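## Task

Same job with a different list: order 7175: oat bars; 1938: soap bars; 9763: nut bars; 2639: tea bags; 1287: dry figs. Read the number on the box at the closing stop and put only the matching carton inside it, largest face down on the floor. It must sit at least a finger's width from the side walls and at least half a finger's width from the front wall. Nothing else from the bench may end in, over or against the box, and the other cartons must end on the bench. The box must stay flat on the rollers and square against the closing stop, and the lid's front flap must not end folded past 45 degrees to the lid.

## Robot and tools

SETUP. Four identical i2rt Big YAM arms (arm1, arm2, arm3, arm4), each with six joints, a four-digit right hand (index, middle, ring, thumb) and a wrist camera. The conveyor runs toward +y of the scene frame. Along it stand, in order, arm2, arm1, arm4, arm3. The filling stop lies between arm2 and arm1, and the closing stop, where the box to pack sits, lies between arm4 and arm3. All stops are red. The box is not clamped, so pushing it can shift it off the stop. Pressing the green button next to arm1 advances a box from the filling stop to the closing stop. A box left slightly short of the closing stop is brought up by a further press. The lid is hinged at the back with a front flap and two side flaps.

FRAMES. One scene frame for everything: origin on the floor, +z up, lengths in metres. Foot (base_link) poses: arm1 (+0.024, +0.341, +0.977), arm2 (-0.074, -0.305, +1.013), arm3 (-0.058, +1.866, +0.986), arm4 (+0.016, +1.258, +0.986), each nearly unrotated (small yaw) and facing along its own +x. Reach is about 1.06 m from the joint1 axis. The hand point has its own axes: +z runs along the straight fingers toward the tips, +x crosses the palm away from the thumb, +y comes out of the palm face. The palm face sits at y = -0.062. A camera mast sticks out on the palm side near the wrist and can collide with things. At joints 1, 5, 6 = 0 with the hand level and forward, the palm is up and the thumb is on the right.

TOOL move. Arguments are per robot: arm1, arm2, arm3, arm4 (each optional; an omitted robot gets nothing new), plus cameras. Each robot's part may contain:
- joints: an object of absolute targets by name. Arm joints in radians: joint1_rad -2.879..2.879 (turn about the foot, + counter-clockwise from above), joint2_rad 0..3.141 (shoulder), joint3_rad 0..3.019 (elbow), joint4_rad -1.692..1.57 (hand pitch, + lifts fingers), joint5_rad -1.57..1.57 (hand sideways, + to arm's right), joint6_rad -2.094..2.094 (hand roll). Hand keys hand_index_mcp ... hand_thumb_ipl are scaled -1..+1 between each hinge's stops; moving toward -1 generally curls digits toward the palm (mcp straight at +0.75, pip +0.58, dip +0.70, abd 0, thumb_cmc +0.71, thumb_axl +0.68, thumb_mcp +0.23, thumb_ipl +0.17). hand_current_limit -1..1 caps motor current (0 to 550 mA; starts at +0.4). hand_speed -0.96..1 sets finger speed (starts at -0.6).
- target: one absolute hand pose [x, y, z, qw, qx, qy, qz] in the scene frame, same format as the printed hand line. The hand travels a straight line to it. When target is used, joints may hold only hand keys.
- speed: top path speed, 0.002..0.5 m/s (default 0.25), only with target; rotation is limited to twice that in rad/s.
- min_time_s: 0.1..8 s, lower bound on that arm's joint motion durations.
cameras: list from arm1_cam_wrist, arm2_cam_wrist, arm3_cam_wrist, arm4_cam_wrist, cam_between, cam_over2, cam_side2, cam_station2, cam_stock, cam_stop2, or "all"; [] for none. A call with no action returns full state and all images, including the scene number.
Hand paths in one action finish together, last 0.5..10 s, ignore obstacles and may overshoot or end a centimetre or more off. Unknown keys make a call invalid; out-of-range values get it refused, and a refusal cancels the rest of that reply's calls.

TOOL wait: seconds 0..10, optional cameras; nothing new is commanded.
TOOL zoom_image: camera name and region [x0, y0, x1, y1] in pixels (top-left origin, up to 504 on a side) of that camera's newest image. Use it to read the order number.
TOOL finished_scene: scene = current scene number; ends it irrevocably.

RESULTS. "move:" lists each moved robot as done or its worst status. joint_status / hand_status: off_target (resting away from target, maybe still pushing), time_out (arm could not finish; joints keep nearby targets, listed under on_its_own), not_followed (a self/arm-collision check blocked it; "joint command not followed" or "pose unreachable"). "as last shown" robots were not commanded this call. hand_target is where held joint targets put the hand. hand_state words per motor: moving, goal, blocked (pressing), overload (shut down). Currents in mA, + pushes toward -1. Joint velocities in rad/s; torques in N m (3rd and 4th wrap at ±28). MOTOR HOT warns of heat; OVER-TEMPERATURE FAULT means that arm dropped limp for 30-60 s and keys read limit_stop_at_motor_heat until re-sent.

AVOID. Arms touching hard or a hand gripping another's fingers; arms keep pushing after contact, so release pressure by sending the reported position. Knocking anything out of the work area or letting a part fall. Releasing a moving part, slamming, hard hits on fixed objects. Holding loads or stretched poses for long (motor heat). A finger motor at 495 mA or more for 5 s shuts down for 10 s. Shoving the box off the stop or bending the front flap. Objects can get small random nudges, so verify with cameras before finishing.

Each tool is called after "Call:" as a command line: name --argument value for each argument, lists and objects as JSON in quotes; but a table of rows of numbers goes row by row, as --pt "numbers of a row", without its own name.

## Session

Call:
move --cameras '["cam_stock","cam_station2","cam_over2","cam_side2","cam_stop2","cam_between"]'

Scene clock: 0.00 s.
Joint torques (N m): no reading
Motor temperatures (°C): arm1=[31 31 33 28 29 31] | arm2=[30 31 32 32 30 28] | arm3=[32 31 35 32 30 28] | arm4=[31 34 42 31 29 30]
Heat: arm1: hottest joint3_rad 33 °C; arm2: hottest joint3_rad 32 °C; arm3: hottest joint3_rad 35 °C; arm4: hottest joint3_rad 42 °C.
Joint velocities: within noise
arm1.joint_positions: joint1_rad=+0.112 joint2_rad=+0.583 joint3_rad=+1.412 joint4_rad=-1.270 joint5_rad=+0.024 joint6_rad=+1.101 hand_index_mcp=+0.753 hand_index_abd=+0.000 hand_index_pip=+0.577 hand_index_dip=+0.696 hand_middle_mcp=+0.753 hand_middle_abd=+0.000 hand_middle_pip=+0.577 hand_middle_dip=+0.696 hand_ring_mcp=+0.753 hand_ring_abd=+0.000 hand_ring_pip=+0.577 hand_ring_dip=+0.696 hand_thumb_cmc=+0.714 hand_thumb_axl=+0.677 hand_thumb_mcp=+0.226 hand_thumb_ipl=+0.168 hand_current_limit=+0.400 hand_speed=-0.600
arm1.joint_status: not commanded
arm1.hand_state: goal,goal,goal,goal,goal,goal,goal,goal,goal,goal,goal,goal,goal,goal,goal,goal
arm1.index_mcp_current_ma: 0
arm1.index_abd_current_ma: 0
arm1.index_pip_current_ma: 0
arm1.index_dip_current_ma: 0
arm1.middle_mcp_current_ma: 0
arm1.middle_abd_current_ma: 0
arm1.middle_pip_current_ma: 0
arm1.middle_dip_current_ma: 0
arm1.ring_mcp_current_ma: 0
arm1.ring_abd_current_ma: 0
arm1.ring_pip_current_ma: 0
arm1.ring_dip_current_ma: 0
arm1.thumb_cmc_current_ma: 0
arm1.thumb_axl_current_ma: 0
arm1.thumb_mcp_current_ma: 0
arm1.thumb_ipl_current_ma: 0
arm1.hand_goal_index_mcp: 0.754
arm1.hand_goal_index_abd: 0.000
arm1.hand_goal_index_pip: 0.576
arm1.hand_goal_index_dip: 0.696
arm1.hand_goal_middle_mcp: 0.754
arm1.hand_goal_middle_abd: 0.000
arm1.hand_goal_middle_pip: 0.576
arm1.hand_goal_middle_dip: 0.696
arm1.hand_goal_ring_mcp: 0.754
arm1.hand_goal_ring_abd: 0.000
arm1.hand_goal_ring_pip: 0.576
arm1.hand_goal_ring_dip: 0.696
arm1.hand_goal_thumb_cmc: 0.714
arm1.hand_goal_thumb_axl: 0.678
arm1.hand_goal_thumb_mcp: 0.226
arm1.hand_goal_thumb_ipl: 0.168
arm1.hand: x=+0.2663 y=+0.2848 z=+1.5655 quat_wxyz=(+0.092, +0.806, +0.252, +0.528) (m; scene frame)
arm1.hand_target: x=+0.2625 y=+0.2842 z=+1.5755 quat_wxyz=(+0.094, +0.800, +0.250, +0.537) (m; scene frame)
arm1.hand_status: not commanded
arm2.joint_positions: joint1_rad=-0.132 joint2_rad=+0.613 joint3_rad=+1.317 joint4_rad=-1.236 joint5_rad=+0.026 joint6_rad=+1.122 hand_index_mcp=+0.753 hand_index_abd=+0.000 hand_index_pip=+0.577 hand_index_dip=+0.696 hand_middle_mcp=+0.753 hand_middle_abd=+0.000 hand_middle_pip=+0.577 hand_middle_dip=+0.696 hand_ring_mcp=+0.753 hand_ring_abd=+0.000 hand_ring_pip=+0.577 hand_ring_dip=+0.696 hand_thumb_cmc=+0.714 hand_thumb_axl=+0.677 hand_thumb_mcp=+0.226 hand_thumb_ipl=+0.168 hand_current_limit=+0.400 hand_speed=-0.600
arm2.joint_status: not commanded
arm2.hand_state: goal,goal,goal,goal,goal,goal,goal,goal,goal,goal,goal,goal,goal,goal,goal,goal
arm2.index_mcp_current_ma: 0
arm2.index_abd_current_ma: 0
arm2.index_pip_current_ma: 0
arm2.index_dip_current_ma: 0
arm2.middle_mcp_current_ma: 0
arm2.middle_abd_current_ma: 0
arm2.middle_pip_current_ma: 0
arm2.middle_dip_current_ma: 0
arm2.ring_mcp_current_ma: 0
arm2.ring_abd_current_ma: 0
arm2.ring_pip_current_ma: 0
arm2.ring_dip_current_ma: 0
arm2.thumb_cmc_current_ma: 0
arm2.thumb_axl_current_ma: 0
arm2.thumb_mcp_current_ma: 0
arm2.thumb_ipl_current_ma: 0
arm2.hand_goal_index_mcp: 0.754
arm2.hand_goal_index_abd: 0.000
arm2.hand_goal_index_pip: 0.576
arm2.hand_goal_index_dip: 0.696
arm2.hand_goal_middle_mcp: 0.754
arm2.hand_goal_middle_abd: 0.000
arm2.hand_goal_middle_pip: 0.576
arm2.hand_goal_middle_dip: 0.696
arm2.hand_goal_ring_mcp: 0.754
arm2.hand_goal_ring_abd: 0.000
arm2.hand_goal_ring_pip: 0.576
arm2.hand_goal_ring_dip: 0.696
arm2.hand_goal_thumb_cmc: 0.714
arm2.hand_goal_thumb_axl: 0.678
arm2.hand_goal_thumb_mcp: 0.226
arm2.hand_goal_thumb_ipl: 0.168
arm2.hand: x=+0.1628 y=-0.4495 z=+1.5541 quat_wxyz=(+0.171, +0.863, +0.096, +0.466) (m; scene frame)
arm2.hand_target: x=+0.1604 y=-0.4490 z=+1.5647 quat_wxyz=(+0.174, +0.857, +0.095, +0.476) (m; scene frame)
arm2.hand_status: not commanded
arm3.joint_positions: joint1_rad=+0.129 joint2_rad=+0.640 joint3_rad=+1.325 joint4_rad=-1.259 joint5_rad=-0.052 joint6_rad=+1.107 hand_index_mcp=+0.753 hand_index_abd=+0.000 hand_index_pip=+0.577 hand_index_dip=+0.696 hand_middle_mcp=+0.753 hand_middle_abd=+0.000 hand_middle_pip=+0.577 hand_middle_dip=+0.696 hand_ring_mcp=+0.753 hand_ring_abd=+0.000 hand_ring_pip=+0.577 hand_ring_dip=+0.696 hand_thumb_cmc=+0.714 hand_thumb_axl=+0.677 hand_thumb_mcp=+0.226 hand_thumb_ipl=+0.168 hand_current_limit=+0.400 hand_speed=-0.600
arm3.joint_status: not commanded
arm3.hand_state: goal,goal,goal,goal,goal,goal,goal,goal,goal,goal,goal,goal,goal,goal,goal,goal
arm3.index_mcp_current_ma: 0
arm3.index_abd_current_ma: 0
arm3.index_pip_current_ma: 0
arm3.index_dip_current_ma: 0
arm3.middle_mcp_current_ma: 0
arm3.middle_abd_current_ma: 0
arm3.middle_pip_current_ma: 0
arm3.middle_dip_current_ma: 0
arm3.ring_mcp_current_ma: 0
arm3.ring_abd_current_ma: 0
arm3.ring_pip_current_ma: 0
arm3.ring_dip_current_ma: 0
arm3.thumb_cmc_current_ma: 0
arm3.thumb_axl_current_ma: 0
arm3.thumb_mcp_current_ma: 0
arm3.thumb_ipl_current_ma: 0
arm3.hand_goal_index_mcp: 0.754
arm3.hand_goal_index_abd: 0.000
arm3.hand_goal_index_pip: 0.576
arm3.hand_goal_index_dip: 0.696
arm3.hand_goal_middle_mcp: 0.754
arm3.hand_goal_middle_abd: 0.000
arm3.hand_goal_middle_pip: 0.576
arm3.hand_goal_middle_dip: 0.696
arm3.hand_goal_ring_mcp: 0.754
arm3.hand_goal_ring_abd: 0.000
arm3.hand_goal_ring_pip: 0.576
arm3.hand_goal_ring_dip: 0.696
arm3.hand_goal_thumb_cmc: 0.714
arm3.hand_goal_thumb_axl: 0.678
arm3.hand_goal_thumb_mcp: 0.226
arm3.hand_goal_thumb_ipl: 0.168
arm3.hand: x=+0.2173 y=+1.7974 z=+1.5182 quat_wxyz=(+0.071, +0.844, +0.235, +0.478) (m; scene frame)
arm3.hand_target: x=+0.2151 y=+1.7971 z=+1.5298 quat_wxyz=(+0.073, +0.838, +0.233, +0.488) (m; scene frame)
arm3.hand_status: not commanded
arm4.joint_positions: joint1_rad=-0.080 joint2_rad=+0.602 joint3_rad=+1.325 joint4_rad=-1.293 joint5_rad=+0.047 joint6_rad=+1.115 hand_index_mcp=+0.753 hand_index_abd=+0.000 hand_index_pip=+0.577 hand_index_dip=+0.696 hand_middle_mcp=+0.753 hand_middle_abd=+0.000 hand_middle_pip=+0.577 hand_middle_dip=+0.696 hand_ring_mcp=+0.753 hand_ring_abd=+0.000 hand_ring_pip=+0.577 hand_ring_dip=+0.696 hand_thumb_cmc=+0.714 hand_thumb_axl=+0.677 hand_thumb_mcp=+0.226 hand_thumb_ipl=+0.168 hand_current_limit=+0.400 hand_speed=-0.600
arm4.joint_status: not commanded
arm4.hand_state: goal,goal,goal,goal,goal,goal,goal,goal,goal,goal,goal,goal,goal,goal,goal,goal
arm4.index_mcp_current_ma: 0
arm4.index_abd_current_ma: 0
arm4.index_pip_current_ma: 0
arm4.index_dip_current_ma: 0
arm4.middle_mcp_current_ma: 0
arm4.middle_abd_current_ma: 0
arm4.middle_pip_current_ma: 0
arm4.middle_dip_current_ma: 0
arm4.ring_mcp_current_ma: 0
arm4.ring_abd_current_ma: 0
arm4.ring_pip_current_ma: 0
arm4.ring_dip_current_ma: 0
arm4.thumb_cmc_current_ma: 0
arm4.thumb_axl_current_ma: 0
arm4.thumb_mcp_current_ma: 0
arm4.thumb_ipl_current_ma: 0
arm4.hand_goal_index_mcp: 0.754
arm4.hand_goal_index_abd: 0.000
arm4.hand_goal_index_pip: 0.576
arm4.hand_goal_index_dip: 0.696
arm4.hand_goal_middle_mcp: 0.754
arm4.hand_goal_middle_abd: 0.000
arm4.hand_goal_middle_pip: 0.576
arm4.hand_goal_middle_dip: 0.696
arm4.hand_goal_ring_mcp: 0.754
arm4.hand_goal_ring_abd: 0.000
arm4.hand_goal_ring_pip: 0.576
arm4.hand_goal_ring_dip: 0.696
arm4.hand_goal_thumb_cmc: 0.714
arm4.hand_goal_thumb_axl: 0.678
arm4.hand_goal_thumb_mcp: 0.226
arm4.hand_goal_thumb_ipl: 0.168
arm4.hand: x=+0.2723 y=+1.1676 z=+1.5202 quat_wxyz=(+0.110, +0.854, +0.205, +0.465) (m; scene frame)
arm4.hand_target: x=+0.2695 y=+1.1672 z=+1.5361 quat_wxyz=(+0.113, +0.846, +0.203, +0.480) (m; scene frame)
arm4.hand_status: not commanded
pictures: cam_between, cam_over2, cam_side2, cam_station2, cam_stock, cam_stop2
Images, in order (width x height): cam_between 672x504, cam_over2 672x504, cam_side2 672x504, cam_station2 672x504, cam_stock 672x504, cam_stop2 672x504.

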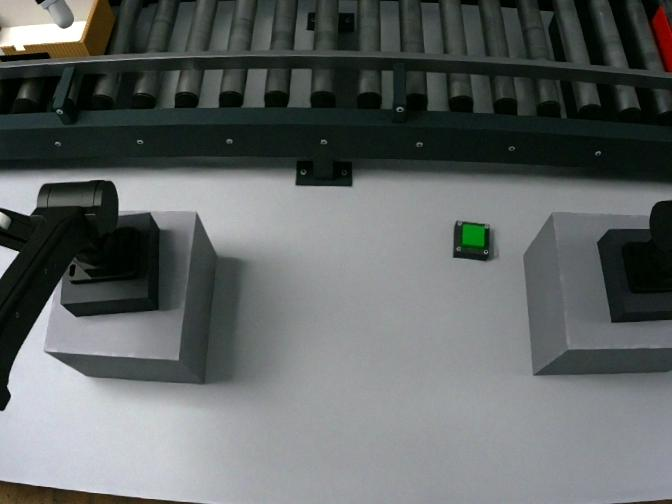

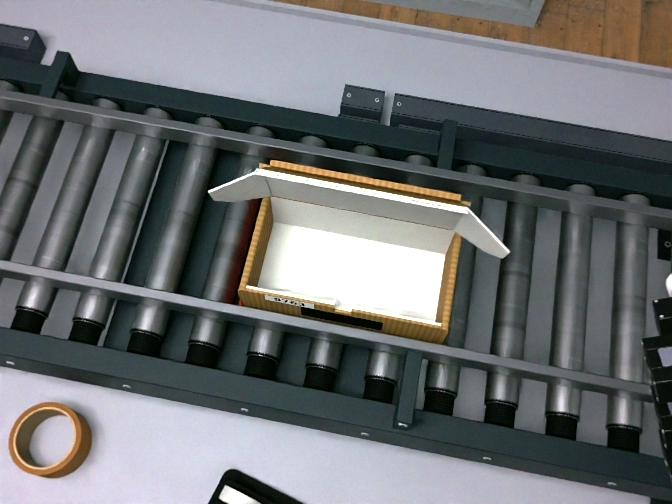

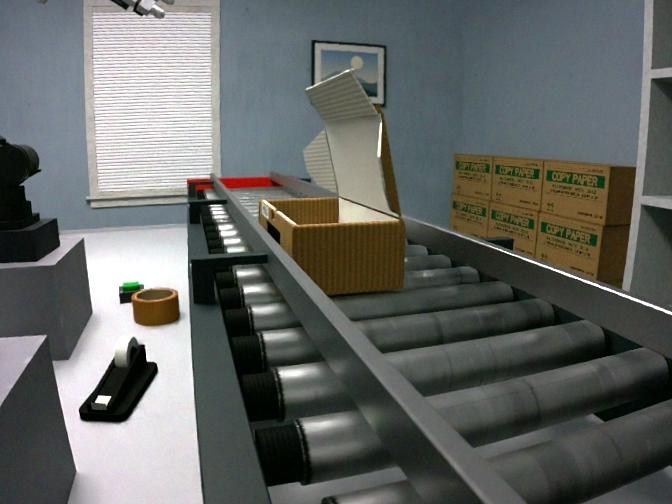

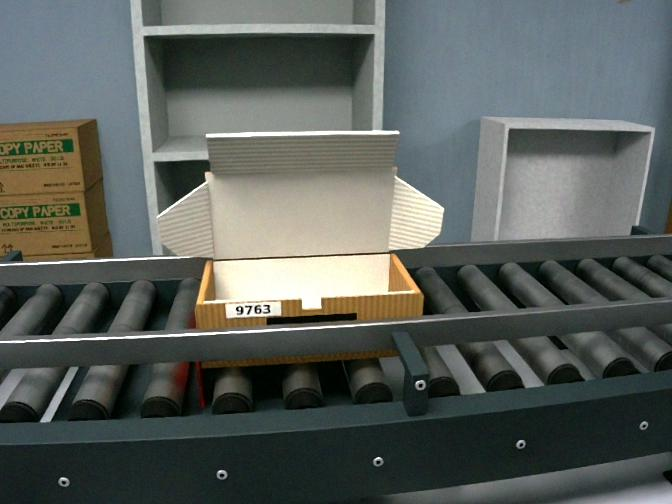

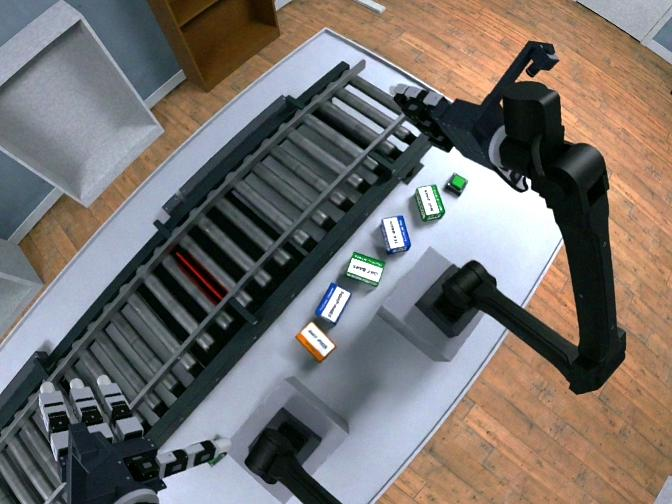

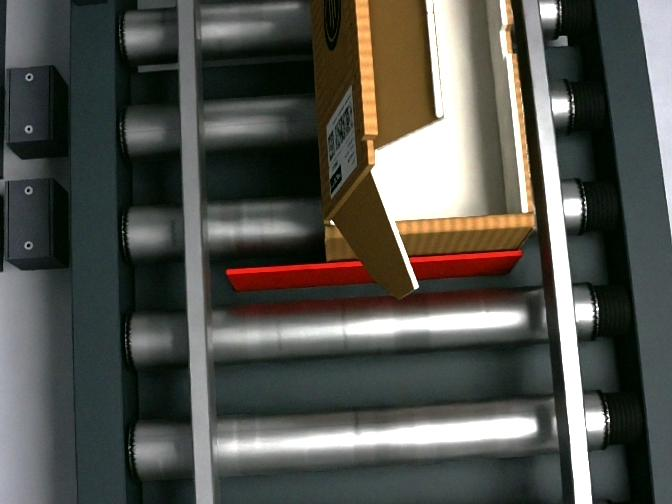

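Call:
zoom_image --camera "cam_stock" --region '[280, 160, 480, 360]'

Call:
zoom_image --camera "cam_side2" --region '[240, 50, 480, 310]'

Call:
zoom_image --camera "cam_stop2" --region '[220, 0, 620, 320]'

Call:
zoom_image --camera "cam_over2" --region '[180, 120, 540, 380]'

Call:
zoom_image --camera "cam_station2" --region '[140, 110, 480, 420]'

Scaled by 2.520 from the camera's 672x504 image, which has a finer 960x720 frame.

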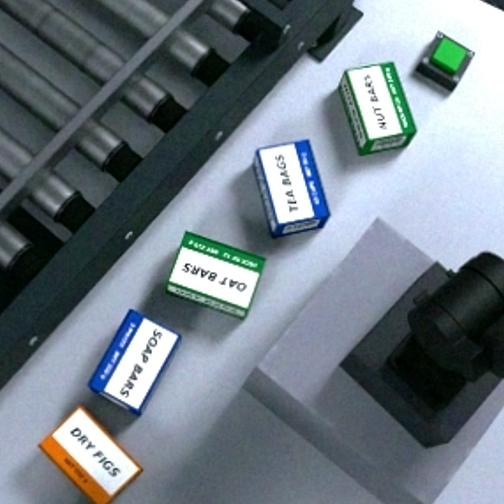

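Scaled by 1.938 from the camera's 672x504 image, which has a finer 960x720 frame.

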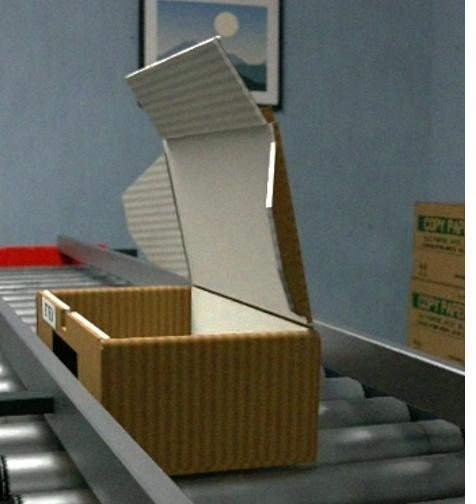

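Scaled by 1.260 from the camera's 672x504 image, which has a finer 960x720 frame.

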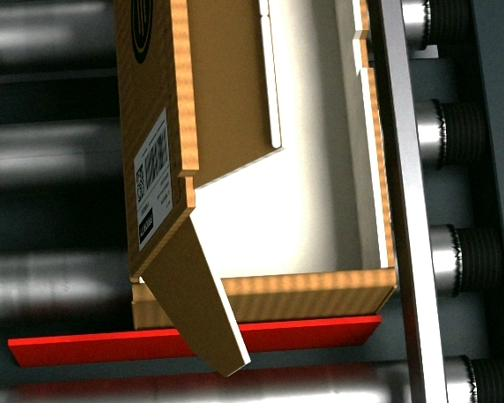

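Scaled by 1.400 from the camera's 672x504 image, which has a finer 960x720 frame.

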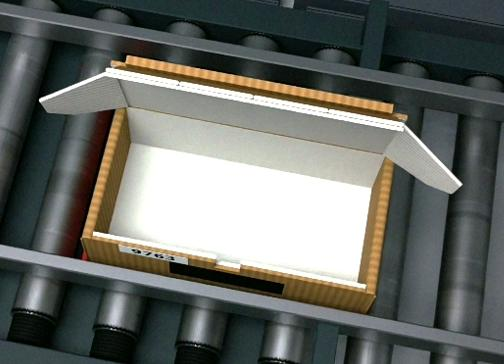

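Scaled by 1.482 from the camera's 672x504 image, which has a finer 960x720 frame.

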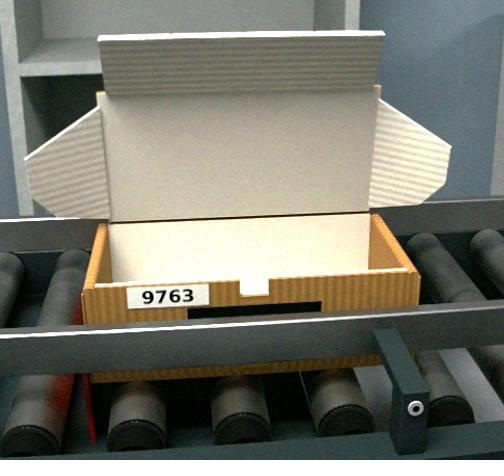

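Call:
move --arm1 '{"target":[0.35,0.47,1.3,0.204,0.797,0.397,0.406],"speed":0.3,"joints":{"hand_index_mcp":0.22,"hand_middle_mcp":0.22,"hand_ring_mcp":0.274,"hand_index_pip":0.431,"hand_middle_pip":0.431,"hand_ring_pip":0.431,"hand_index_dip":0.68,"hand_middle_dip":0.68,"hand_ring_dip":0.551,"hand_thumb_cmc":-0.64,"hand_thumb_mcp":0.08,"hand_thumb_ipl":0.15}}' --arm3 '{"target":[0.20,1.72,1.45,0.204,0.797,0.397,0.406],"speed":0.3,"joints":{"hand_index_mcp":0.22,"hand_middle_mcp":0.22,"hand_ring_mcp":0.274,"hand_index_pip":0.431,"hand_middle_pip":0.431,"hand_ring_pip":0.431,"hand_index_dip":0.68,"hand_middle_dip":0.68,"hand_ring_dip":0.551,"hand_thumb_cmc":-0.64,"hand_thumb_mcp":0.08,"hand_thumb_ipl":0.15}}' --cameras '["arm1_cam_wrist","arm3_cam_wrist","cam_stock"]'

Scene clock: 45.00 s.
Joint torques (N m): arm1=[0.44 -2.2 8.99 1.7 0.79 -0.1] | arm2=[-0.62 1.2 10.39 3.02 -0.01 -0.11] | arm3=[-0.91 3.14 9.5 1.33 -0.45 -0.3] | arm4=[-0.03 1.96 11.26 2.33 0.07 -0.09]
Motor temperatures (°C): arm1=[31 31 38 28 29 31] | arm2=[30 31 39 33 30 28] | arm3=[32 30 41 32 30 28] | arm4=[31 34 48 31 29 30]
Heat: arm1: hottest joint3_rad 38 °C; arm2: hottest joint3_rad 39 °C; arm3: hottest joint3_rad 41 °C; arm4: hottest joint3_rad 48 °C.
move: arm1 done; arm3 done
Joint velocities: within noise
arm1.joint_positions: joint1_rad=+0.876 joint2_rad=+0.846 joint3_rad=+0.788 joint4_rad=-0.835 joint5_rad=+0.702 joint6_rad=+1.294 hand_index_mcp=+0.234 hand_index_abd=+0.001 hand_index_pip=+0.437 hand_index_dip=+0.683 hand_middle_mcp=+0.234 hand_middle_abd=+0.001 hand_middle_pip=+0.437 hand_middle_dip=+0.683 hand_ring_mcp=+0.287 hand_ring_abd=+0.001 hand_ring_pip=+0.436 hand_ring_dip=+0.555 hand_thumb_cmc=-0.630 hand_thumb_axl=+0.677 hand_thumb_mcp=+0.079 hand_thumb_ipl=+0.151 hand_current_limit=+0.400 hand_speed=-0.600
arm1.joint_status: all done
arm1.hand_state: goal,goal,goal,goal,goal,goal,goal,goal,goal,goal,goal,goal,goal,goal,goal,goal
arm1.index_mcp_current_ma: 6
arm1.index_abd_current_ma: 0
arm1.index_pip_current_ma: 1
arm1.index_dip_current_ma: 0
arm1.middle_mcp_current_ma: 6
arm1.middle_abd_current_ma: 0
arm1.middle_pip_current_ma: 1
arm1.middle_dip_current_ma: 0
arm1.ring_mcp_current_ma: 6
arm1.ring_abd_current_ma: 0
arm1.ring_pip_current_ma: 1
arm1.ring_dip_current_ma: 0
arm1.thumb_cmc_current_ma: 3
arm1.thumb_axl_current_ma: 0
arm1.thumb_mcp_current_ma: 0
arm1.thumb_ipl_current_ma: 0
arm1.hand_goal_index_mcp: 0.220
arm1.hand_goal_index_abd: 0.000
arm1.hand_goal_index_pip: 0.432
arm1.hand_goal_index_dip: 0.680
arm1.hand_goal_middle_mcp: 0.220
arm1.hand_goal_middle_abd: 0.000
arm1.hand_goal_middle_pip: 0.432
arm1.hand_goal_middle_dip: 0.680
arm1.hand_goal_ring_mcp: 0.274
arm1.hand_goal_ring_abd: 0.000
arm1.hand_goal_ring_pip: 0.432
arm1.hand_goal_ring_dip: 0.552
arm1.hand_goal_thumb_cmc: -0.640
arm1.hand_goal_thumb_axl: 0.678
arm1.hand_goal_thumb_mcp: 0.080
arm1.hand_goal_thumb_ipl: 0.150
arm1.hand: x=+0.3477 y=+0.4677 z=+1.2982 quat_wxyz=(+0.207, +0.797, +0.403, +0.399) (m; scene frame)
arm1.hand_target: x=+0.3499 y=+0.4700 z=+1.2999 quat_wxyz=(+0.204, +0.797, +0.397, +0.406) (m; scene frame)
arm1.hand_status: done (0.004 m and 1.1 deg from the pose sent, 0.334 m and 25.3 deg at the start)
arm2, arm4: as last shown
arm2.joint_positions: joint1_rad=-0.132 joint2_rad=+0.613 joint3_rad=+1.317 joint4_rad=-1.236 joint5_rad=+0.026 joint6_rad=+1.122 hand_index_mcp=+0.755 hand_index_abd=+0.000 hand_index_pip=+0.577 hand_index_dip=+0.696 hand_middle_mcp=+0.755 hand_middle_abd=+0.000 hand_middle_pip=+0.577 hand_middle_dip=+0.696 hand_ring_mcp=+0.755 hand_ring_abd=+0.000 hand_ring_pip=+0.577 hand_ring_dip=+0.696 hand_thumb_cmc=+0.715 hand_thumb_axl=+0.677 hand_thumb_mcp=+0.226 hand_thumb_ipl=+0.168 hand_current_limit=+0.400 hand_speed=-0.600
arm3.joint_positions: joint1_rad=-0.567 joint2_rad=+0.525 joint3_rad=+1.053 joint4_rad=-1.263 joint5_rad=-0.502 joint6_rad=+0.219 hand_index_mcp=+0.234 hand_index_abd=+0.001 hand_index_pip=+0.437 hand_index_dip=+0.683 hand_middle_mcp=+0.234 hand_middle_abd=+0.001 hand_middle_pip=+0.437 hand_middle_dip=+0.683 hand_ring_mcp=+0.287 hand_ring_abd=+0.001 hand_ring_pip=+0.438 hand_ring_dip=+0.555 hand_thumb_cmc=-0.627 hand_thumb_axl=+0.677 hand_thumb_mcp=+0.079 hand_thumb_ipl=+0.151 hand_current_limit=+0.400 hand_speed=-0.600
arm3.joint_status: all done
arm3.hand_state: goal,goal,goal,goal,goal,goal,goal,goal,goal,goal,goal,goal,goal,goal,goal,goal
arm3.index_mcp_current_ma: 65
arm3.index_abd_current_ma: 2
arm3.index_pip_current_ma: 21
arm3.index_dip_current_ma: 11
arm3.middle_mcp_current_ma: 63
arm3.middle_abd_current_ma: 2
arm3.middle_pip_current_ma: 21
arm3.middle_dip_current_ma: 13
arm3.ring_mcp_current_ma: 56
arm3.ring_abd_current_ma: 2
arm3.ring_pip_current_ma: 22
arm3.ring_dip_current_ma: 11
arm3.thumb_cmc_current_ma: 58
arm3.thumb_axl_current_ma: -3
arm3.thumb_mcp_current_ma: -6
arm3.thumb_ipl_current_ma: 6
arm3.hand_goal_index_mcp: 0.220
arm3.hand_goal_index_abd: 0.000
arm3.hand_goal_index_pip: 0.432
arm3.hand_goal_index_dip: 0.680
arm3.hand_goal_middle_mcp: 0.220
arm3.hand_goal_middle_abd: 0.000
arm3.hand_goal_middle_pip: 0.432
arm3.hand_goal_middle_dip: 0.680
arm3.hand_goal_ring_mcp: 0.274
arm3.hand_goal_ring_abd: 0.000
arm3.hand_goal_ring_pip: 0.432
arm3.hand_goal_ring_dip: 0.552
arm3.hand_goal_thumb_cmc: -0.640
arm3.hand_goal_thumb_axl: 0.678
arm3.hand_goal_thumb_mcp: 0.080
arm3.hand_goal_thumb_ipl: 0.150
arm3.hand: x=+0.2017 y=+1.7233 z=+1.4509 quat_wxyz=(+0.204, +0.794, +0.400, +0.410) (m; scene frame)
arm3.hand_target: x=+0.2000 y=+1.7200 z=+1.4499 quat_wxyz=(+0.204, +0.797, +0.397, +0.406) (m; scene frame)
arm3.hand_status: done (0.004 m and 0.6 deg from the pose sent, 0.105 m and 26.1 deg at the start)
arm4.joint_positions: joint1_rad=-0.080 joint2_rad=+0.602 joint3_rad=+1.325 joint4_rad=-1.293 joint5_rad=+0.047 joint6_rad=+1.115 hand_index_mcp=+0.754 hand_index_abd=+0.000 hand_index_pip=+0.577 hand_index_dip=+0.696 hand_middle_mcp=+0.754 hand_middle_abd=+0.000 hand_middle_pip=+0.577 hand_middle_dip=+0.696 hand_ring_mcp=+0.754 hand_ring_abd=+0.000 hand_ring_pip=+0.577 hand_ring_dip=+0.696 hand_thumb_cmc=+0.715 hand_thumb_axl=+0.677 hand_thumb_mcp=+0.226 hand_thumb_ipl=+0.168 hand_current_limit=+0.400 hand_speed=-0.600
pictures: arm1_cam_wrist, arm3_cam_wrist, cam_stock
Images, in order (width x height): arm1_cam_wrist 672x504, arm3_cam_wrist 672x504, cam_stock 672x504.

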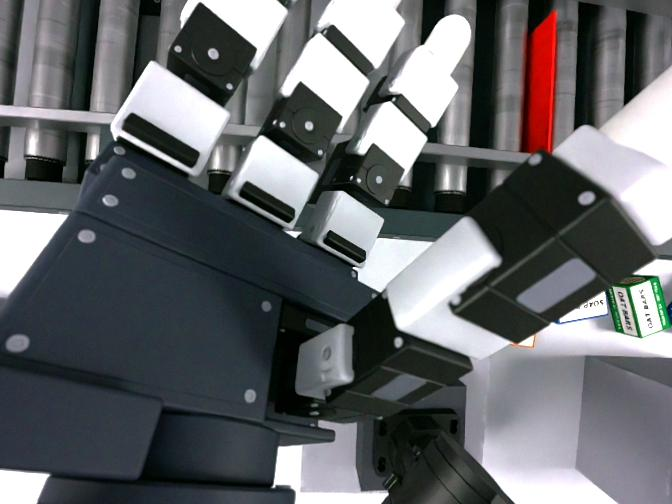

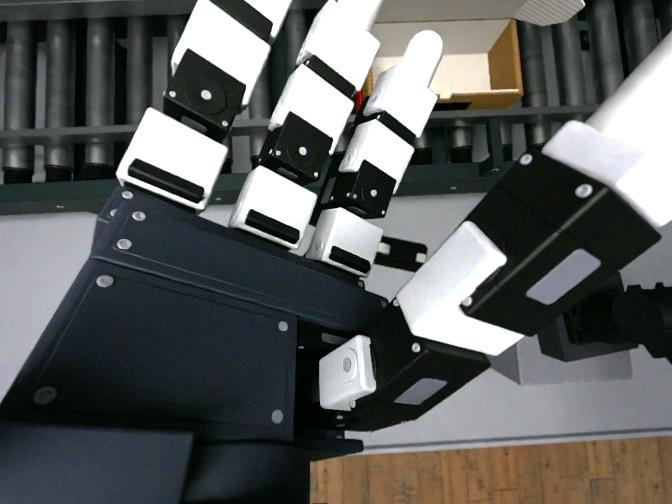

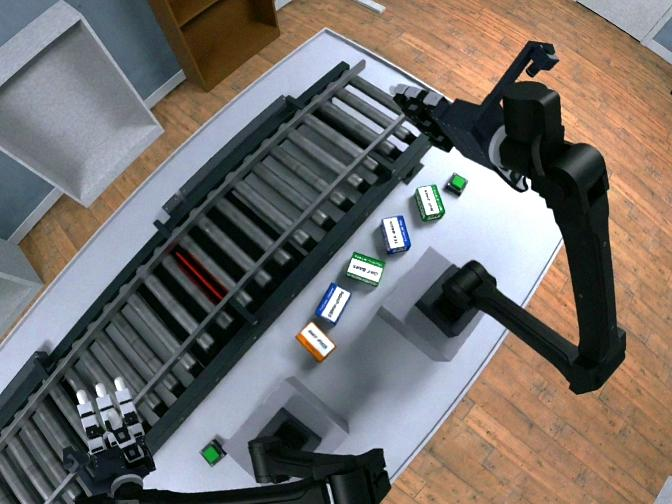

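Call:
move --arm1 '{"joints":{"joint1_rad":0.308,"joint2_rad":0.808,"joint3_rad":0.654,"joint4_rad":-1.139,"joint5_rad":0.603,"joint6_rad":-1.21},"min_time_s":3}' --arm2 '{"target":[0.20,-0.42,1.3,0.204,0.797,0.397,0.406],"speed":0.3}' --cameras '["arm2_cam_wrist","cam_stock","cam_between"]'

Scene clock: 57.73 s.
Joint torques (N m): arm1=[-0.09 -2.55 8.02 0.31 0.31 0.01] | arm2=[-1.67 1.49 10 3.59 -0.37 -0.19] | arm3=[-0.97 3.08 9.5 1.32 -0.45 -0.29] | arm4=[-0.32 1.79 11.1 2.26 0.07 -0.12]
Motor temperatures (°C): arm1=[31 31 38 28 30 31] | arm2=[30 31 39 33 30 28] | arm3=[32 30 41 32 30 28] | arm4=[31 34 49 31 29 30]
Heat: arm1: hottest joint3_rad 38 °C; arm2: hottest joint3_rad 39 °C; arm3: hottest joint3_rad 41 °C; arm4: hottest joint3_rad 49 °C.
move: arm1 done; arm2 done
Joint velocities: within noise
arm1.joint_positions: joint1_rad=+0.315 joint2_rad=+0.818 joint3_rad=+0.657 joint4_rad=-1.127 joint5_rad=+0.606 joint6_rad=-1.198 hand_index_mcp=+0.224 hand_index_abd=+0.000 hand_index_pip=+0.436 hand_index_dip=+0.683 hand_middle_mcp=+0.224 hand_middle_abd=+0.000 hand_middle_pip=+0.436 hand_middle_dip=+0.683 hand_ring_mcp=+0.277 hand_ring_abd=+0.000 hand_ring_pip=+0.435 hand_ring_dip=+0.555 hand_thumb_cmc=-0.643 hand_thumb_axl=+0.677 hand_thumb_mcp=+0.079 hand_thumb_ipl=+0.151 hand_current_limit=+0.400 hand_speed=-0.600
arm1.joint_status: all done
arm1.hand_state: goal,goal,goal,goal,goal,goal,goal,goal,goal,goal,goal,goal,goal,goal,goal,goal
arm1.index_mcp_current_ma: 1
arm1.index_abd_current_ma: 0
arm1.index_pip_current_ma: 1
arm1.index_dip_current_ma: 0
arm1.middle_mcp_current_ma: 1
arm1.middle_abd_current_ma: 0
arm1.middle_pip_current_ma: 1
arm1.middle_dip_current_ma: 0
arm1.ring_mcp_current_ma: 0
arm1.ring_abd_current_ma: 0
arm1.ring_pip_current_ma: 0
arm1.ring_dip_current_ma: 0
arm1.thumb_cmc_current_ma: 0
arm1.thumb_axl_current_ma: 0
arm1.thumb_mcp_current_ma: 0
arm1.thumb_ipl_current_ma: 0
arm1.hand_goal_index_mcp: 0.220
arm1.hand_goal_index_abd: 0.000
arm1.hand_goal_index_pip: 0.432
arm1.hand_goal_index_dip: 0.680
arm1.hand_goal_middle_mcp: 0.220
arm1.hand_goal_middle_abd: 0.000
arm1.hand_goal_middle_pip: 0.432
arm1.hand_goal_middle_dip: 0.680
arm1.hand_goal_ring_mcp: 0.274
arm1.hand_goal_ring_abd: 0.000
arm1.hand_goal_ring_pip: 0.432
arm1.hand_goal_ring_dip: 0.552
arm1.hand_goal_thumb_cmc: -0.640
arm1.hand_goal_thumb_axl: 0.678
arm1.hand_goal_thumb_mcp: 0.080
arm1.hand_goal_thumb_ipl: 0.150
arm1.hand: x=+0.3299 y=+0.4110 z=+1.1364 quat_wxyz=(+0.231, +0.049, +0.945, -0.226) (m; scene frame)
arm1.hand_target: x=+0.3259 y=+0.4081 z=+1.1358 quat_wxyz=(+0.226, +0.046, +0.946, -0.228) (m; scene frame)
arm1.hand_status: not commanded
arm2.joint_positions: joint1_rad=-0.320 joint2_rad=+0.310 joint3_rad=+0.523 joint4_rad=-0.906 joint5_rad=-0.323 joint6_rad=+0.404 hand_index_mcp=+0.757 hand_index_abd=+0.000 hand_index_pip=+0.577 hand_index_dip=+0.696 hand_middle_mcp=+0.757 hand_middle_abd=+0.000 hand_middle_pip=+0.577 hand_middle_dip=+0.696 hand_ring_mcp=+0.757 hand_ring_abd=+0.000 hand_ring_pip=+0.577 hand_ring_dip=+0.696 hand_thumb_cmc=+0.717 hand_thumb_axl=+0.677 hand_thumb_mcp=+0.225 hand_thumb_ipl=+0.168 hand_current_limit=+0.400 hand_speed=-0.600
arm2.joint_status: not commanded
arm2.hand_state: goal,goal,goal,goal,goal,goal,goal,goal,goal,goal,goal,goal,goal,goal,goal,goal
arm2.index_mcp_current_ma: 1
arm2.index_abd_current_ma: 0
arm2.index_pip_current_ma: 0
arm2.index_dip_current_ma: 0
arm2.middle_mcp_current_ma: 1
arm2.middle_abd_current_ma: 0
arm2.middle_pip_current_ma: 0
arm2.middle_dip_current_ma: 0
arm2.ring_mcp_current_ma: 1
arm2.ring_abd_current_ma: 0
arm2.ring_pip_current_ma: 0
arm2.ring_dip_current_ma: 0
arm2.thumb_cmc_current_ma: 1
arm2.thumb_axl_current_ma: 0
arm2.thumb_mcp_current_ma: 0
arm2.thumb_ipl_current_ma: 0
arm2.hand_goal_index_mcp: 0.754
arm2.hand_goal_index_abd: 0.000
arm2.hand_goal_index_pip: 0.576
arm2.hand_goal_index_dip: 0.696
arm2.hand_goal_middle_mcp: 0.754
arm2.hand_goal_middle_abd: 0.000
arm2.hand_goal_middle_pip: 0.576
arm2.hand_goal_middle_dip: 0.696
arm2.hand_goal_ring_mcp: 0.754
arm2.hand_goal_ring_abd: 0.000
arm2.hand_goal_ring_pip: 0.576
arm2.hand_goal_ring_dip: 0.696
arm2.hand_goal_thumb_cmc: 0.714
arm2.hand_goal_thumb_axl: 0.678
arm2.hand_goal_thumb_mcp: 0.226
arm2.hand_goal_thumb_ipl: 0.168
arm2.hand: x=+0.2001 y=-0.4173 z=+1.2944 quat_wxyz=(+0.192, +0.803, +0.398, +0.400) (m; scene frame)
arm2.hand_target: x=+0.1999 y=-0.4199 z=+1.3000 quat_wxyz=(+0.204, +0.797, +0.397, +0.406) (m; scene frame)
arm2.hand_status: done (0.006 m and 1.6 deg from the pose sent, 0.259 m and 36.3 deg at the start)
arm3, arm4: as last shown
arm3.joint_positions: joint1_rad=-0.567 joint2_rad=+0.525 joint3_rad=+1.053 joint4_rad=-1.263 joint5_rad=-0.502 joint6_rad=+0.218 hand_index_mcp=+0.234 hand_index_abd=+0.001 hand_index_pip=+0.437 hand_index_dip=+0.683 hand_middle_mcp=+0.234 hand_middle_abd=+0.001 hand_middle_pip=+0.437 hand_middle_dip=+0.683 hand_ring_mcp=+0.287 hand_ring_abd=+0.001 hand_ring_pip=+0.438 hand_ring_dip=+0.555 hand_thumb_cmc=-0.627 hand_thumb_axl=+0.677 hand_thumb_mcp=+0.079 hand_thumb_ipl=+0.151 hand_current_limit=+0.400 hand_speed=-0.600
arm3.hand_target: x=+0.2001 y=+1.7201 z=+1.4499 quat_wxyz=(+0.204, +0.797, +0.397, +0.406) (m; scene frame)
pictures: arm2_cam_wrist, cam_between, cam_stock
Images, in order (width x height): arm2_cam_wrist 672x504, cam_between 672x504, cam_stock 672x504.

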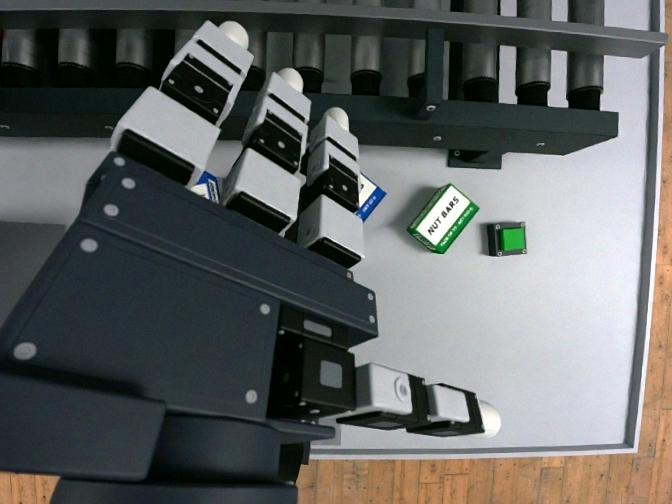

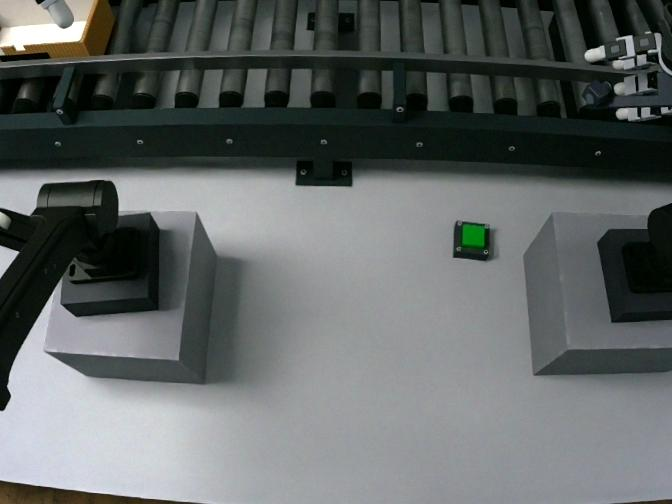

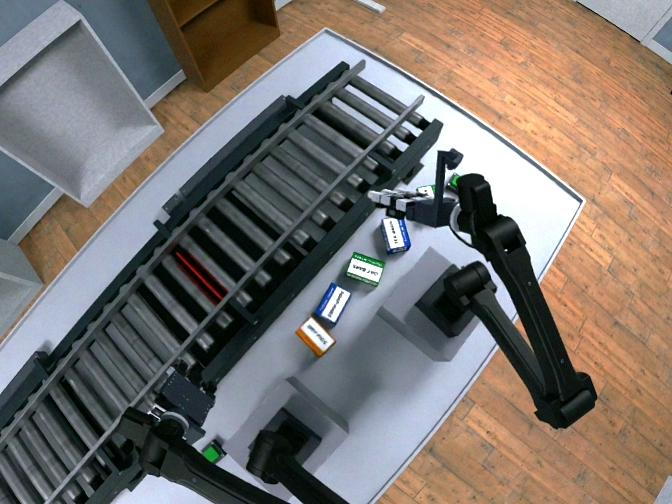

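Call:
zoom_image --camera "arm2_cam_wrist" --region '[380, 150, 560, 285]'

Call:
zoom_image --camera "cam_stock" --region '[280, 140, 480, 360]'

Scaled by 2.800 from the camera's 672x504 image, which has a finer 960x720 frame.

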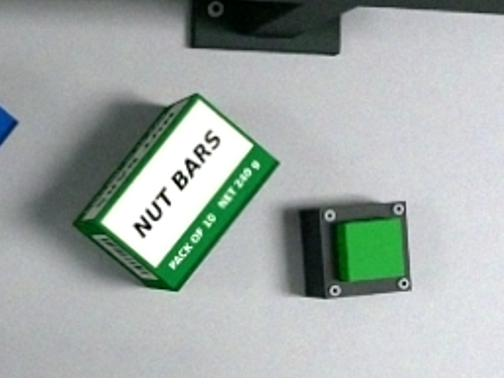

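Scaled by 2.291 from the camera's 672x504 image, which has a finer 960x720 frame.

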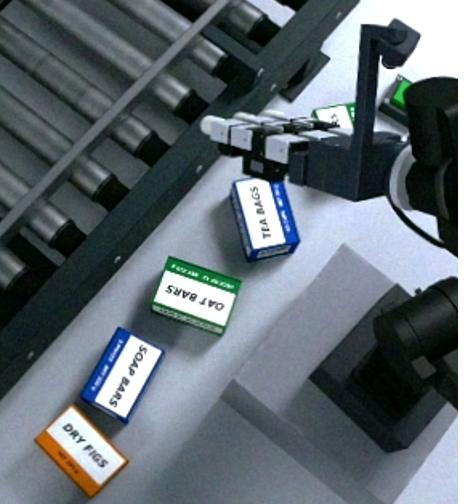

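Call:
move --arm2 '{"joints":{"joint1_rad":-0.902,"joint2_rad":1.95,"joint3_rad":1.08,"joint4_rad":-1.175,"joint5_rad":-0.968,"joint6_rad":0.994,"hand_index_mcp":0.22,"hand_middle_mcp":0.22,"hand_ring_mcp":0.274,"hand_index_pip":0.431,"hand_middle_pip":0.431,"hand_ring_pip":0.431,"hand_index_dip":0.68,"hand_middle_dip":0.68,"hand_ring_dip":0.551,"hand_thumb_cmc":-0.64,"hand_thumb_mcp":0.08,"hand_thumb_ipl":0.15,"hand_current_limit":0.6},"min_time_s":3}' --cameras '["arm2_cam_wrist","cam_stock"]'

Call:
zoom_image --camera "cam_stock" --region '[340, 120, 520, 300]'

Scene clock: 82.07 s.
Joint torques (N m): arm1=[-0.09 -2.61 8.02 0.32 0.31 0.02] | arm2=[3.43 -4.89 3.38 1.21 1.01 0.28] | arm3=[-0.97 3.14 9.47 1.32 -0.44 -0.29] | arm4=[-0.15 1.96 11.23 2.25 0.11 -0.09]
Motor temperatures (°C): arm1=[31 31 39 28 29 31] | arm2=[30 31 39 33 30 28] | arm3=[32 30 42 32 30 28] | arm4=[31 34 51 31 29 30]
Heat: arm1: hottest joint3_rad 39 °C; arm2: hottest joint3_rad 39 °C; arm3: hottest joint3_rad 42 °C; arm4: hottest joint3_rad 51 °C.
move: arm2 time_out
Joint velocities: within noise
arm1, arm3, arm4: as last shown
arm2.joint_positions: joint1_rad=-0.955 joint2_rad=+1.852 joint3_rad=+1.112 joint4_rad=-1.203 joint5_rad=-1.022 joint6_rad=+0.972 hand_index_mcp=+0.217 hand_index_abd=+0.001 hand_index_pip=+0.434 hand_index_dip=+0.683 hand_middle_mcp=+0.218 hand_middle_abd=+0.004 hand_middle_pip=+0.434 hand_middle_dip=+0.683 hand_ring_mcp=+0.783 hand_ring_abd=+0.362 hand_ring_pip=+0.526 hand_ring_dip=+0.581 hand_thumb_cmc=-0.634 hand_thumb_axl=+0.677 hand_thumb_mcp=+0.079 hand_thumb_ipl=+0.151 hand_current_limit=+0.600 hand_speed=-0.600
arm2.joint_status: joint1_rad time_out (moved -0.635 of -0.582); joint5_rad time_out (moved -0.699 of -0.645); hand_ring_mcp off_target (ended at +0.783, target +0.274); hand_ring_pip off_target (ended at +0.526, target +0.431); hand_ring_dip off_target (ended at +0.581, target +0.551); the others done
arm2.hand_state: goal,goal,goal,goal,goal,goal,goal,goal,blocked,blocked,blocked,blocked,goal,goal,goal,goal
arm2.index_mcp_current_ma: -1
arm2.index_abd_current_ma: 0
arm2.index_pip_current_ma: 0
arm2.index_dip_current_ma: 1
arm2.middle_mcp_current_ma: 0
arm2.middle_abd_current_ma: 1
arm2.middle_pip_current_ma: 0
arm2.middle_dip_current_ma: 0
arm2.ring_mcp_current_ma: 440
arm2.ring_abd_current_ma: 440
arm2.ring_pip_current_ma: 189
arm2.ring_dip_current_ma: 26
arm2.thumb_cmc_current_ma: 2
arm2.thumb_axl_current_ma: 0
arm2.thumb_mcp_current_ma: 0
arm2.thumb_ipl_current_ma: 0
arm2.hand_goal_index_mcp: 0.220
arm2.hand_goal_index_abd: 0.000
arm2.hand_goal_index_pip: 0.432
arm2.hand_goal_index_dip: 0.680
arm2.hand_goal_middle_mcp: 0.220
arm2.hand_goal_middle_abd: 0.000
arm2.hand_goal_middle_pip: 0.432
arm2.hand_goal_middle_dip: 0.680
arm2.hand_goal_ring_mcp: 0.274
arm2.hand_goal_ring_abd: 0.000
arm2.hand_goal_ring_pip: 0.432
arm2.hand_goal_ring_dip: 0.552
arm2.hand_goal_thumb_cmc: -0.640
arm2.hand_goal_thumb_axl: 0.678
arm2.hand_goal_thumb_mcp: 0.080
arm2.hand_goal_thumb_ipl: 0.150
arm2.on_its_own: joint1_rad reads -0.955 and still pushes toward -0.902 since a time_out; joint5_rad reads -1.022 and still pushes toward -0.968 since a time_out
arm2.hand: x=+0.2279 y=-0.6083 z=+1.0009 quat_wxyz=(-0.448, +0.817, -0.274, +0.239) (m; scene frame)
arm2.hand_target: x=+0.2193 y=-0.5721 z=+0.9512 quat_wxyz=(-0.468, +0.821, -0.280, +0.169) (m; scene frame)
arm2.hand_status: not commanded
pictures: arm2_cam_wrist, cam_stock
Images, in order (width x height): arm2_cam_wrist 672x504, cam_stock 672x504.

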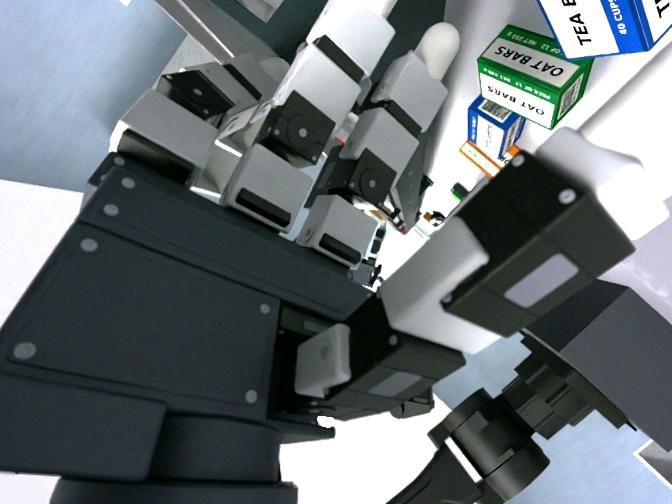

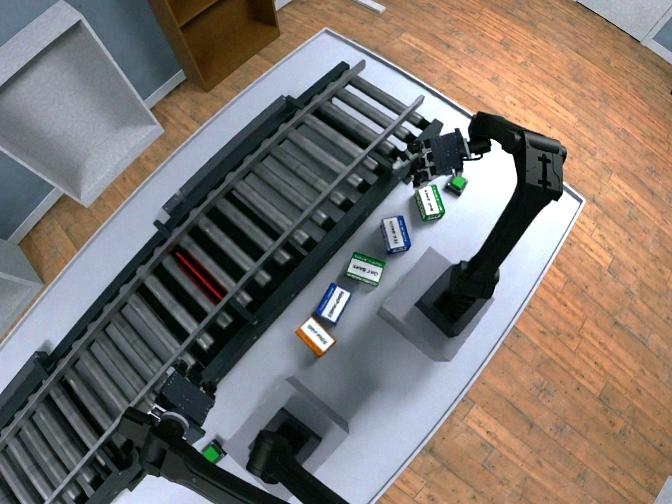

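Scaled by 2.800 from the camera's 672x504 image, which has a finer 960x720 frame.

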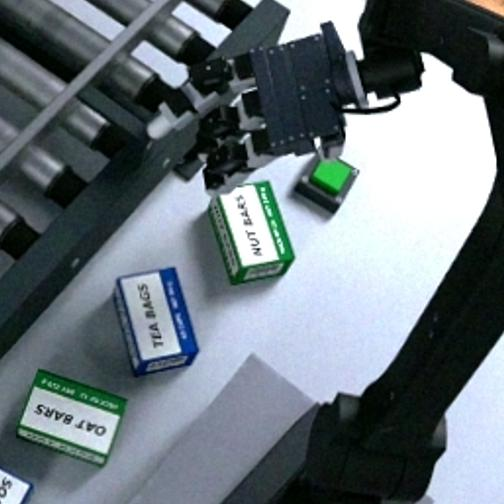

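Call:
move --arm2 '{"target":[0.17,-0.60,1.08,-0.4698,0.8138,-0.2962,0.171],"speed":0.2}' --cameras '["arm2_cam_wrist","cam_stock"]'

Call:
zoom_image --camera "cam_stock" --region '[340, 120, 520, 300]'

Scene clock: 95.70 s.
Joint torques (N m): arm1=[-0.15 -2.55 8.03 0.32 0.31 0.02] | arm2=[-1.03 -11.16 8.49 -1.05 -0.61 -0.04] | arm3=[-0.91 3.19 9.47 1.35 -0.44 -0.29] | arm4=[-0.09 1.9 11.19 2.22 0.12 -0.11]
Motor temperatures (°C): arm1=[31 31 39 28 29 31] | arm2=[30 31 37 32 32 28] | arm3=[32 30 42 32 30 28] | arm4=[31 34 52 31 29 30]
Heat: arm1: hottest joint3_rad 39 °C; arm2: hottest joint3_rad 37 °C; arm3: hottest joint3_rad 42 °C; arm4: hottest joint3_rad 52 °C.
move: arm2 off_target
Joint velocities: within noise
arm1, arm3, arm4: as last shown
arm2.joint_positions: joint1_rad=-1.028 joint2_rad=+1.749 joint3_rad=+1.158 joint4_rad=-1.602 joint5_rad=-0.918 joint6_rad=+0.859 hand_index_mcp=+0.217 hand_index_abd=+0.001 hand_index_pip=+0.433 hand_index_dip=+0.683 hand_middle_mcp=+0.217 hand_middle_abd=+0.003 hand_middle_pip=+0.434 hand_middle_dip=+0.683 hand_ring_mcp=+0.271 hand_ring_abd=-0.003 hand_ring_pip=+0.434 hand_ring_dip=+0.555 hand_thumb_cmc=-0.638 hand_thumb_axl=+0.677 hand_thumb_mcp=+0.079 hand_thumb_ipl=+0.151 hand_current_limit=+0.600 hand_speed=-0.600
arm2.joint_status: not commanded
arm2.hand_state: goal,goal,goal,goal,goal,goal,goal,goal,goal,goal,goal,goal,goal,goal,goal,goal
arm2.index_mcp_current_ma: -1
arm2.index_abd_current_ma: 0
arm2.index_pip_current_ma: 0
arm2.index_dip_current_ma: 1
arm2.middle_mcp_current_ma: 0
arm2.middle_abd_current_ma: 0
arm2.middle_pip_current_ma: 0
arm2.middle_dip_current_ma: 0
arm2.ring_mcp_current_ma: -1
arm2.ring_abd_current_ma: -1
arm2.ring_pip_current_ma: 0
arm2.ring_dip_current_ma: 1
arm2.thumb_cmc_current_ma: 0
arm2.thumb_axl_current_ma: 0
arm2.thumb_mcp_current_ma: 0
arm2.thumb_ipl_current_ma: 0
arm2.hand_goal_index_mcp: 0.220
arm2.hand_goal_index_abd: 0.000
arm2.hand_goal_index_pip: 0.432
arm2.hand_goal_index_dip: 0.680
arm2.hand_goal_middle_mcp: 0.220
arm2.hand_goal_middle_abd: 0.000
arm2.hand_goal_middle_pip: 0.432
arm2.hand_goal_middle_dip: 0.680
arm2.hand_goal_ring_mcp: 0.274
arm2.hand_goal_ring_abd: 0.000
arm2.hand_goal_ring_pip: 0.432
arm2.hand_goal_ring_dip: 0.552
arm2.hand_goal_thumb_cmc: -0.640
arm2.hand_goal_thumb_axl: 0.678
arm2.hand_goal_thumb_mcp: 0.080
arm2.hand_goal_thumb_ipl: 0.150
arm2.on_its_own: hand_ring_mcp moved -0.512 to your old target +0.274; hand_ring_pip moved -0.093 to your old target +0.431; hand_ring_dip moved -0.026 to your old target +0.551
arm2.hand: x=+0.1679 y=-0.5892 z=+1.0722 quat_wxyz=(-0.476, +0.810, -0.301, +0.164) (m; scene frame)
arm2.hand_target: x=+0.1699 y=-0.5998 z=+1.0800 quat_wxyz=(-0.470, +0.814, -0.296, +0.171) (m; scene frame)
arm2.hand_status: off_target (0.014 m and 1.3 deg from the pose sent, 0.098 m and 8.6 deg at the start)
pictures: arm2_cam_wrist, cam_stock
Images, in order (width x height): arm2_cam_wrist 672x504, cam_stock 672x504.

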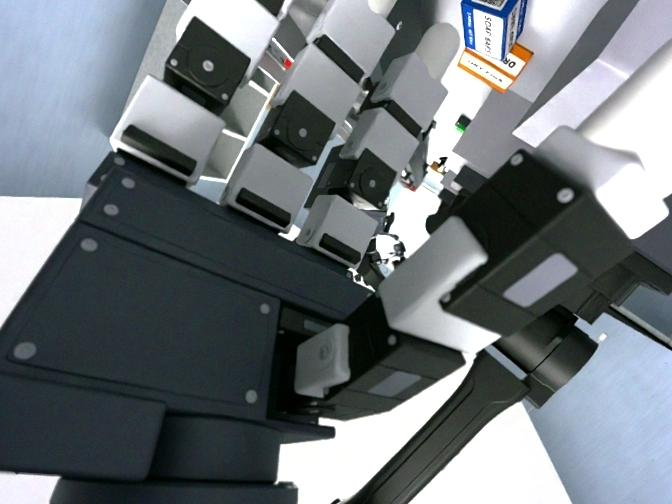

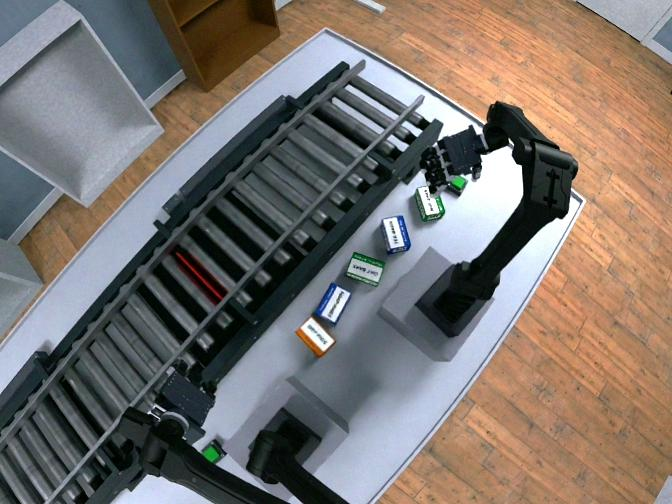

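Scaled by 2.800 from the camera's 672x504 image, which has a finer 960x720 frame.

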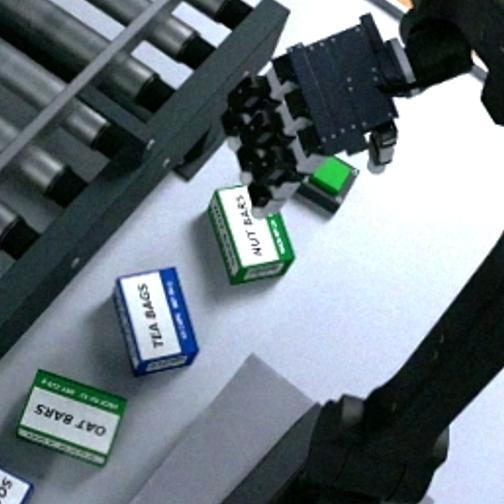

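Call:
move --arm2 '{"target":[0.20,-0.595,0.92,-0.4698,0.8138,-0.2962,0.171],"speed":0.2}' --cameras '["cam_stock"]'

Call:
zoom_image --camera "cam_stock" --region '[340, 120, 520, 300]'

Scene clock: 100.33 s.
Joint torques (N m): arm1=[-0.09 -2.61 8.02 0.34 0.31 0.01] | arm2=[0.15 -11.63 4.67 0.21 -0.88 0.12] | arm3=[-0.91 3.14 9.48 1.33 -0.45 -0.29] | arm4=[-0.26 2.08 11.23 2.41 0.07 -0.1]
Motor temperatures (°C): arm1=[31 31 39 28 29 31] | arm2=[30 31 37 32 31 28] | arm3=[32 30 42 32 30 28] | arm4=[31 34 52 31 29 30]
Heat: arm1: hottest joint3_rad 39 °C; arm2: hottest joint3_rad 37 °C; arm3: hottest joint3_rad 42 °C; arm4: hottest joint3_rad 52 °C.
move: arm2 done
Joint velocities: within noise
arm1, arm3, arm4: as last shown
arm2.joint_positions: joint1_rad=-0.981 joint2_rad=+2.025 joint3_rad=+1.113 joint4_rad=-1.191 joint5_rad=-0.947 joint6_rad=+0.929 hand_index_mcp=+0.217 hand_index_abd=+0.001 hand_index_pip=+0.433 hand_index_dip=+0.683 hand_middle_mcp=+0.217 hand_middle_abd=+0.003 hand_middle_pip=+0.434 hand_middle_dip=+0.683 hand_ring_mcp=+0.271 hand_ring_abd=-0.003 hand_ring_pip=+0.434 hand_ring_dip=+0.555 hand_thumb_cmc=-0.638 hand_thumb_axl=+0.677 hand_thumb_mcp=+0.079 hand_thumb_ipl=+0.151 hand_current_limit=+0.600 hand_speed=-0.600
arm2.joint_status: not commanded
arm2.hand_state: goal,goal,goal,goal,goal,goal,goal,goal,goal,goal,goal,goal,goal,goal,goal,goal
arm2.index_mcp_current_ma: -1
arm2.index_abd_current_ma: 0
arm2.index_pip_current_ma: 0
arm2.index_dip_current_ma: 1
arm2.middle_mcp_current_ma: 0
arm2.middle_abd_current_ma: 0
arm2.middle_pip_current_ma: 0
arm2.middle_dip_current_ma: 0
arm2.ring_mcp_current_ma: -1
arm2.ring_abd_current_ma: -1
arm2.ring_pip_current_ma: 0
arm2.ring_dip_current_ma: 1
arm2.thumb_cmc_current_ma: 0
arm2.thumb_axl_current_ma: 0
arm2.thumb_mcp_current_ma: 0
arm2.thumb_ipl_current_ma: 0
arm2.hand_goal_index_mcp: 0.220
arm2.hand_goal_index_abd: 0.000
arm2.hand_goal_index_pip: 0.432
arm2.hand_goal_index_dip: 0.680
arm2.hand_goal_middle_mcp: 0.220
arm2.hand_goal_middle_abd: 0.000
arm2.hand_goal_middle_pip: 0.432
arm2.hand_goal_middle_dip: 0.680
arm2.hand_goal_ring_mcp: 0.274
arm2.hand_goal_ring_abd: 0.000
arm2.hand_goal_ring_pip: 0.432
arm2.hand_goal_ring_dip: 0.552
arm2.hand_goal_thumb_cmc: -0.640
arm2.hand_goal_thumb_axl: 0.678
arm2.hand_goal_thumb_mcp: 0.080
arm2.hand_goal_thumb_ipl: 0.150
arm2.hand: x=+0.1967 y=-0.5982 z=+0.9274 quat_wxyz=(-0.466, +0.815, -0.295, +0.176) (m; scene frame)
arm2.hand_target: x=+0.1999 y=-0.5949 z=+0.9201 quat_wxyz=(-0.470, +0.814, -0.296, +0.171) (m; scene frame)
arm2.hand_status: done (0.009 m and 0.7 deg from the pose sent, 0.156 m and 1.3 deg at the start)
pictures: cam_stock
Images, in order (width x height): cam_stock 672x504.

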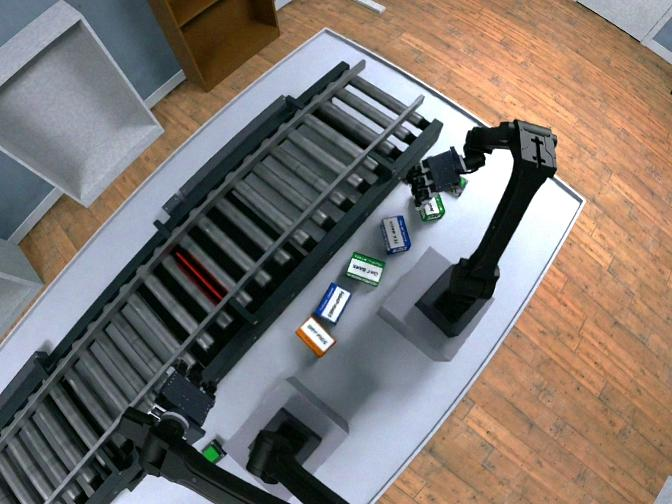

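Scaled by 2.800 from the camera's 672x504 image, which has a finer 960x720 frame.

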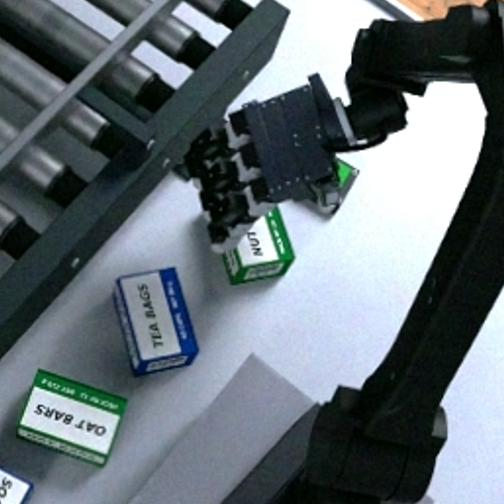

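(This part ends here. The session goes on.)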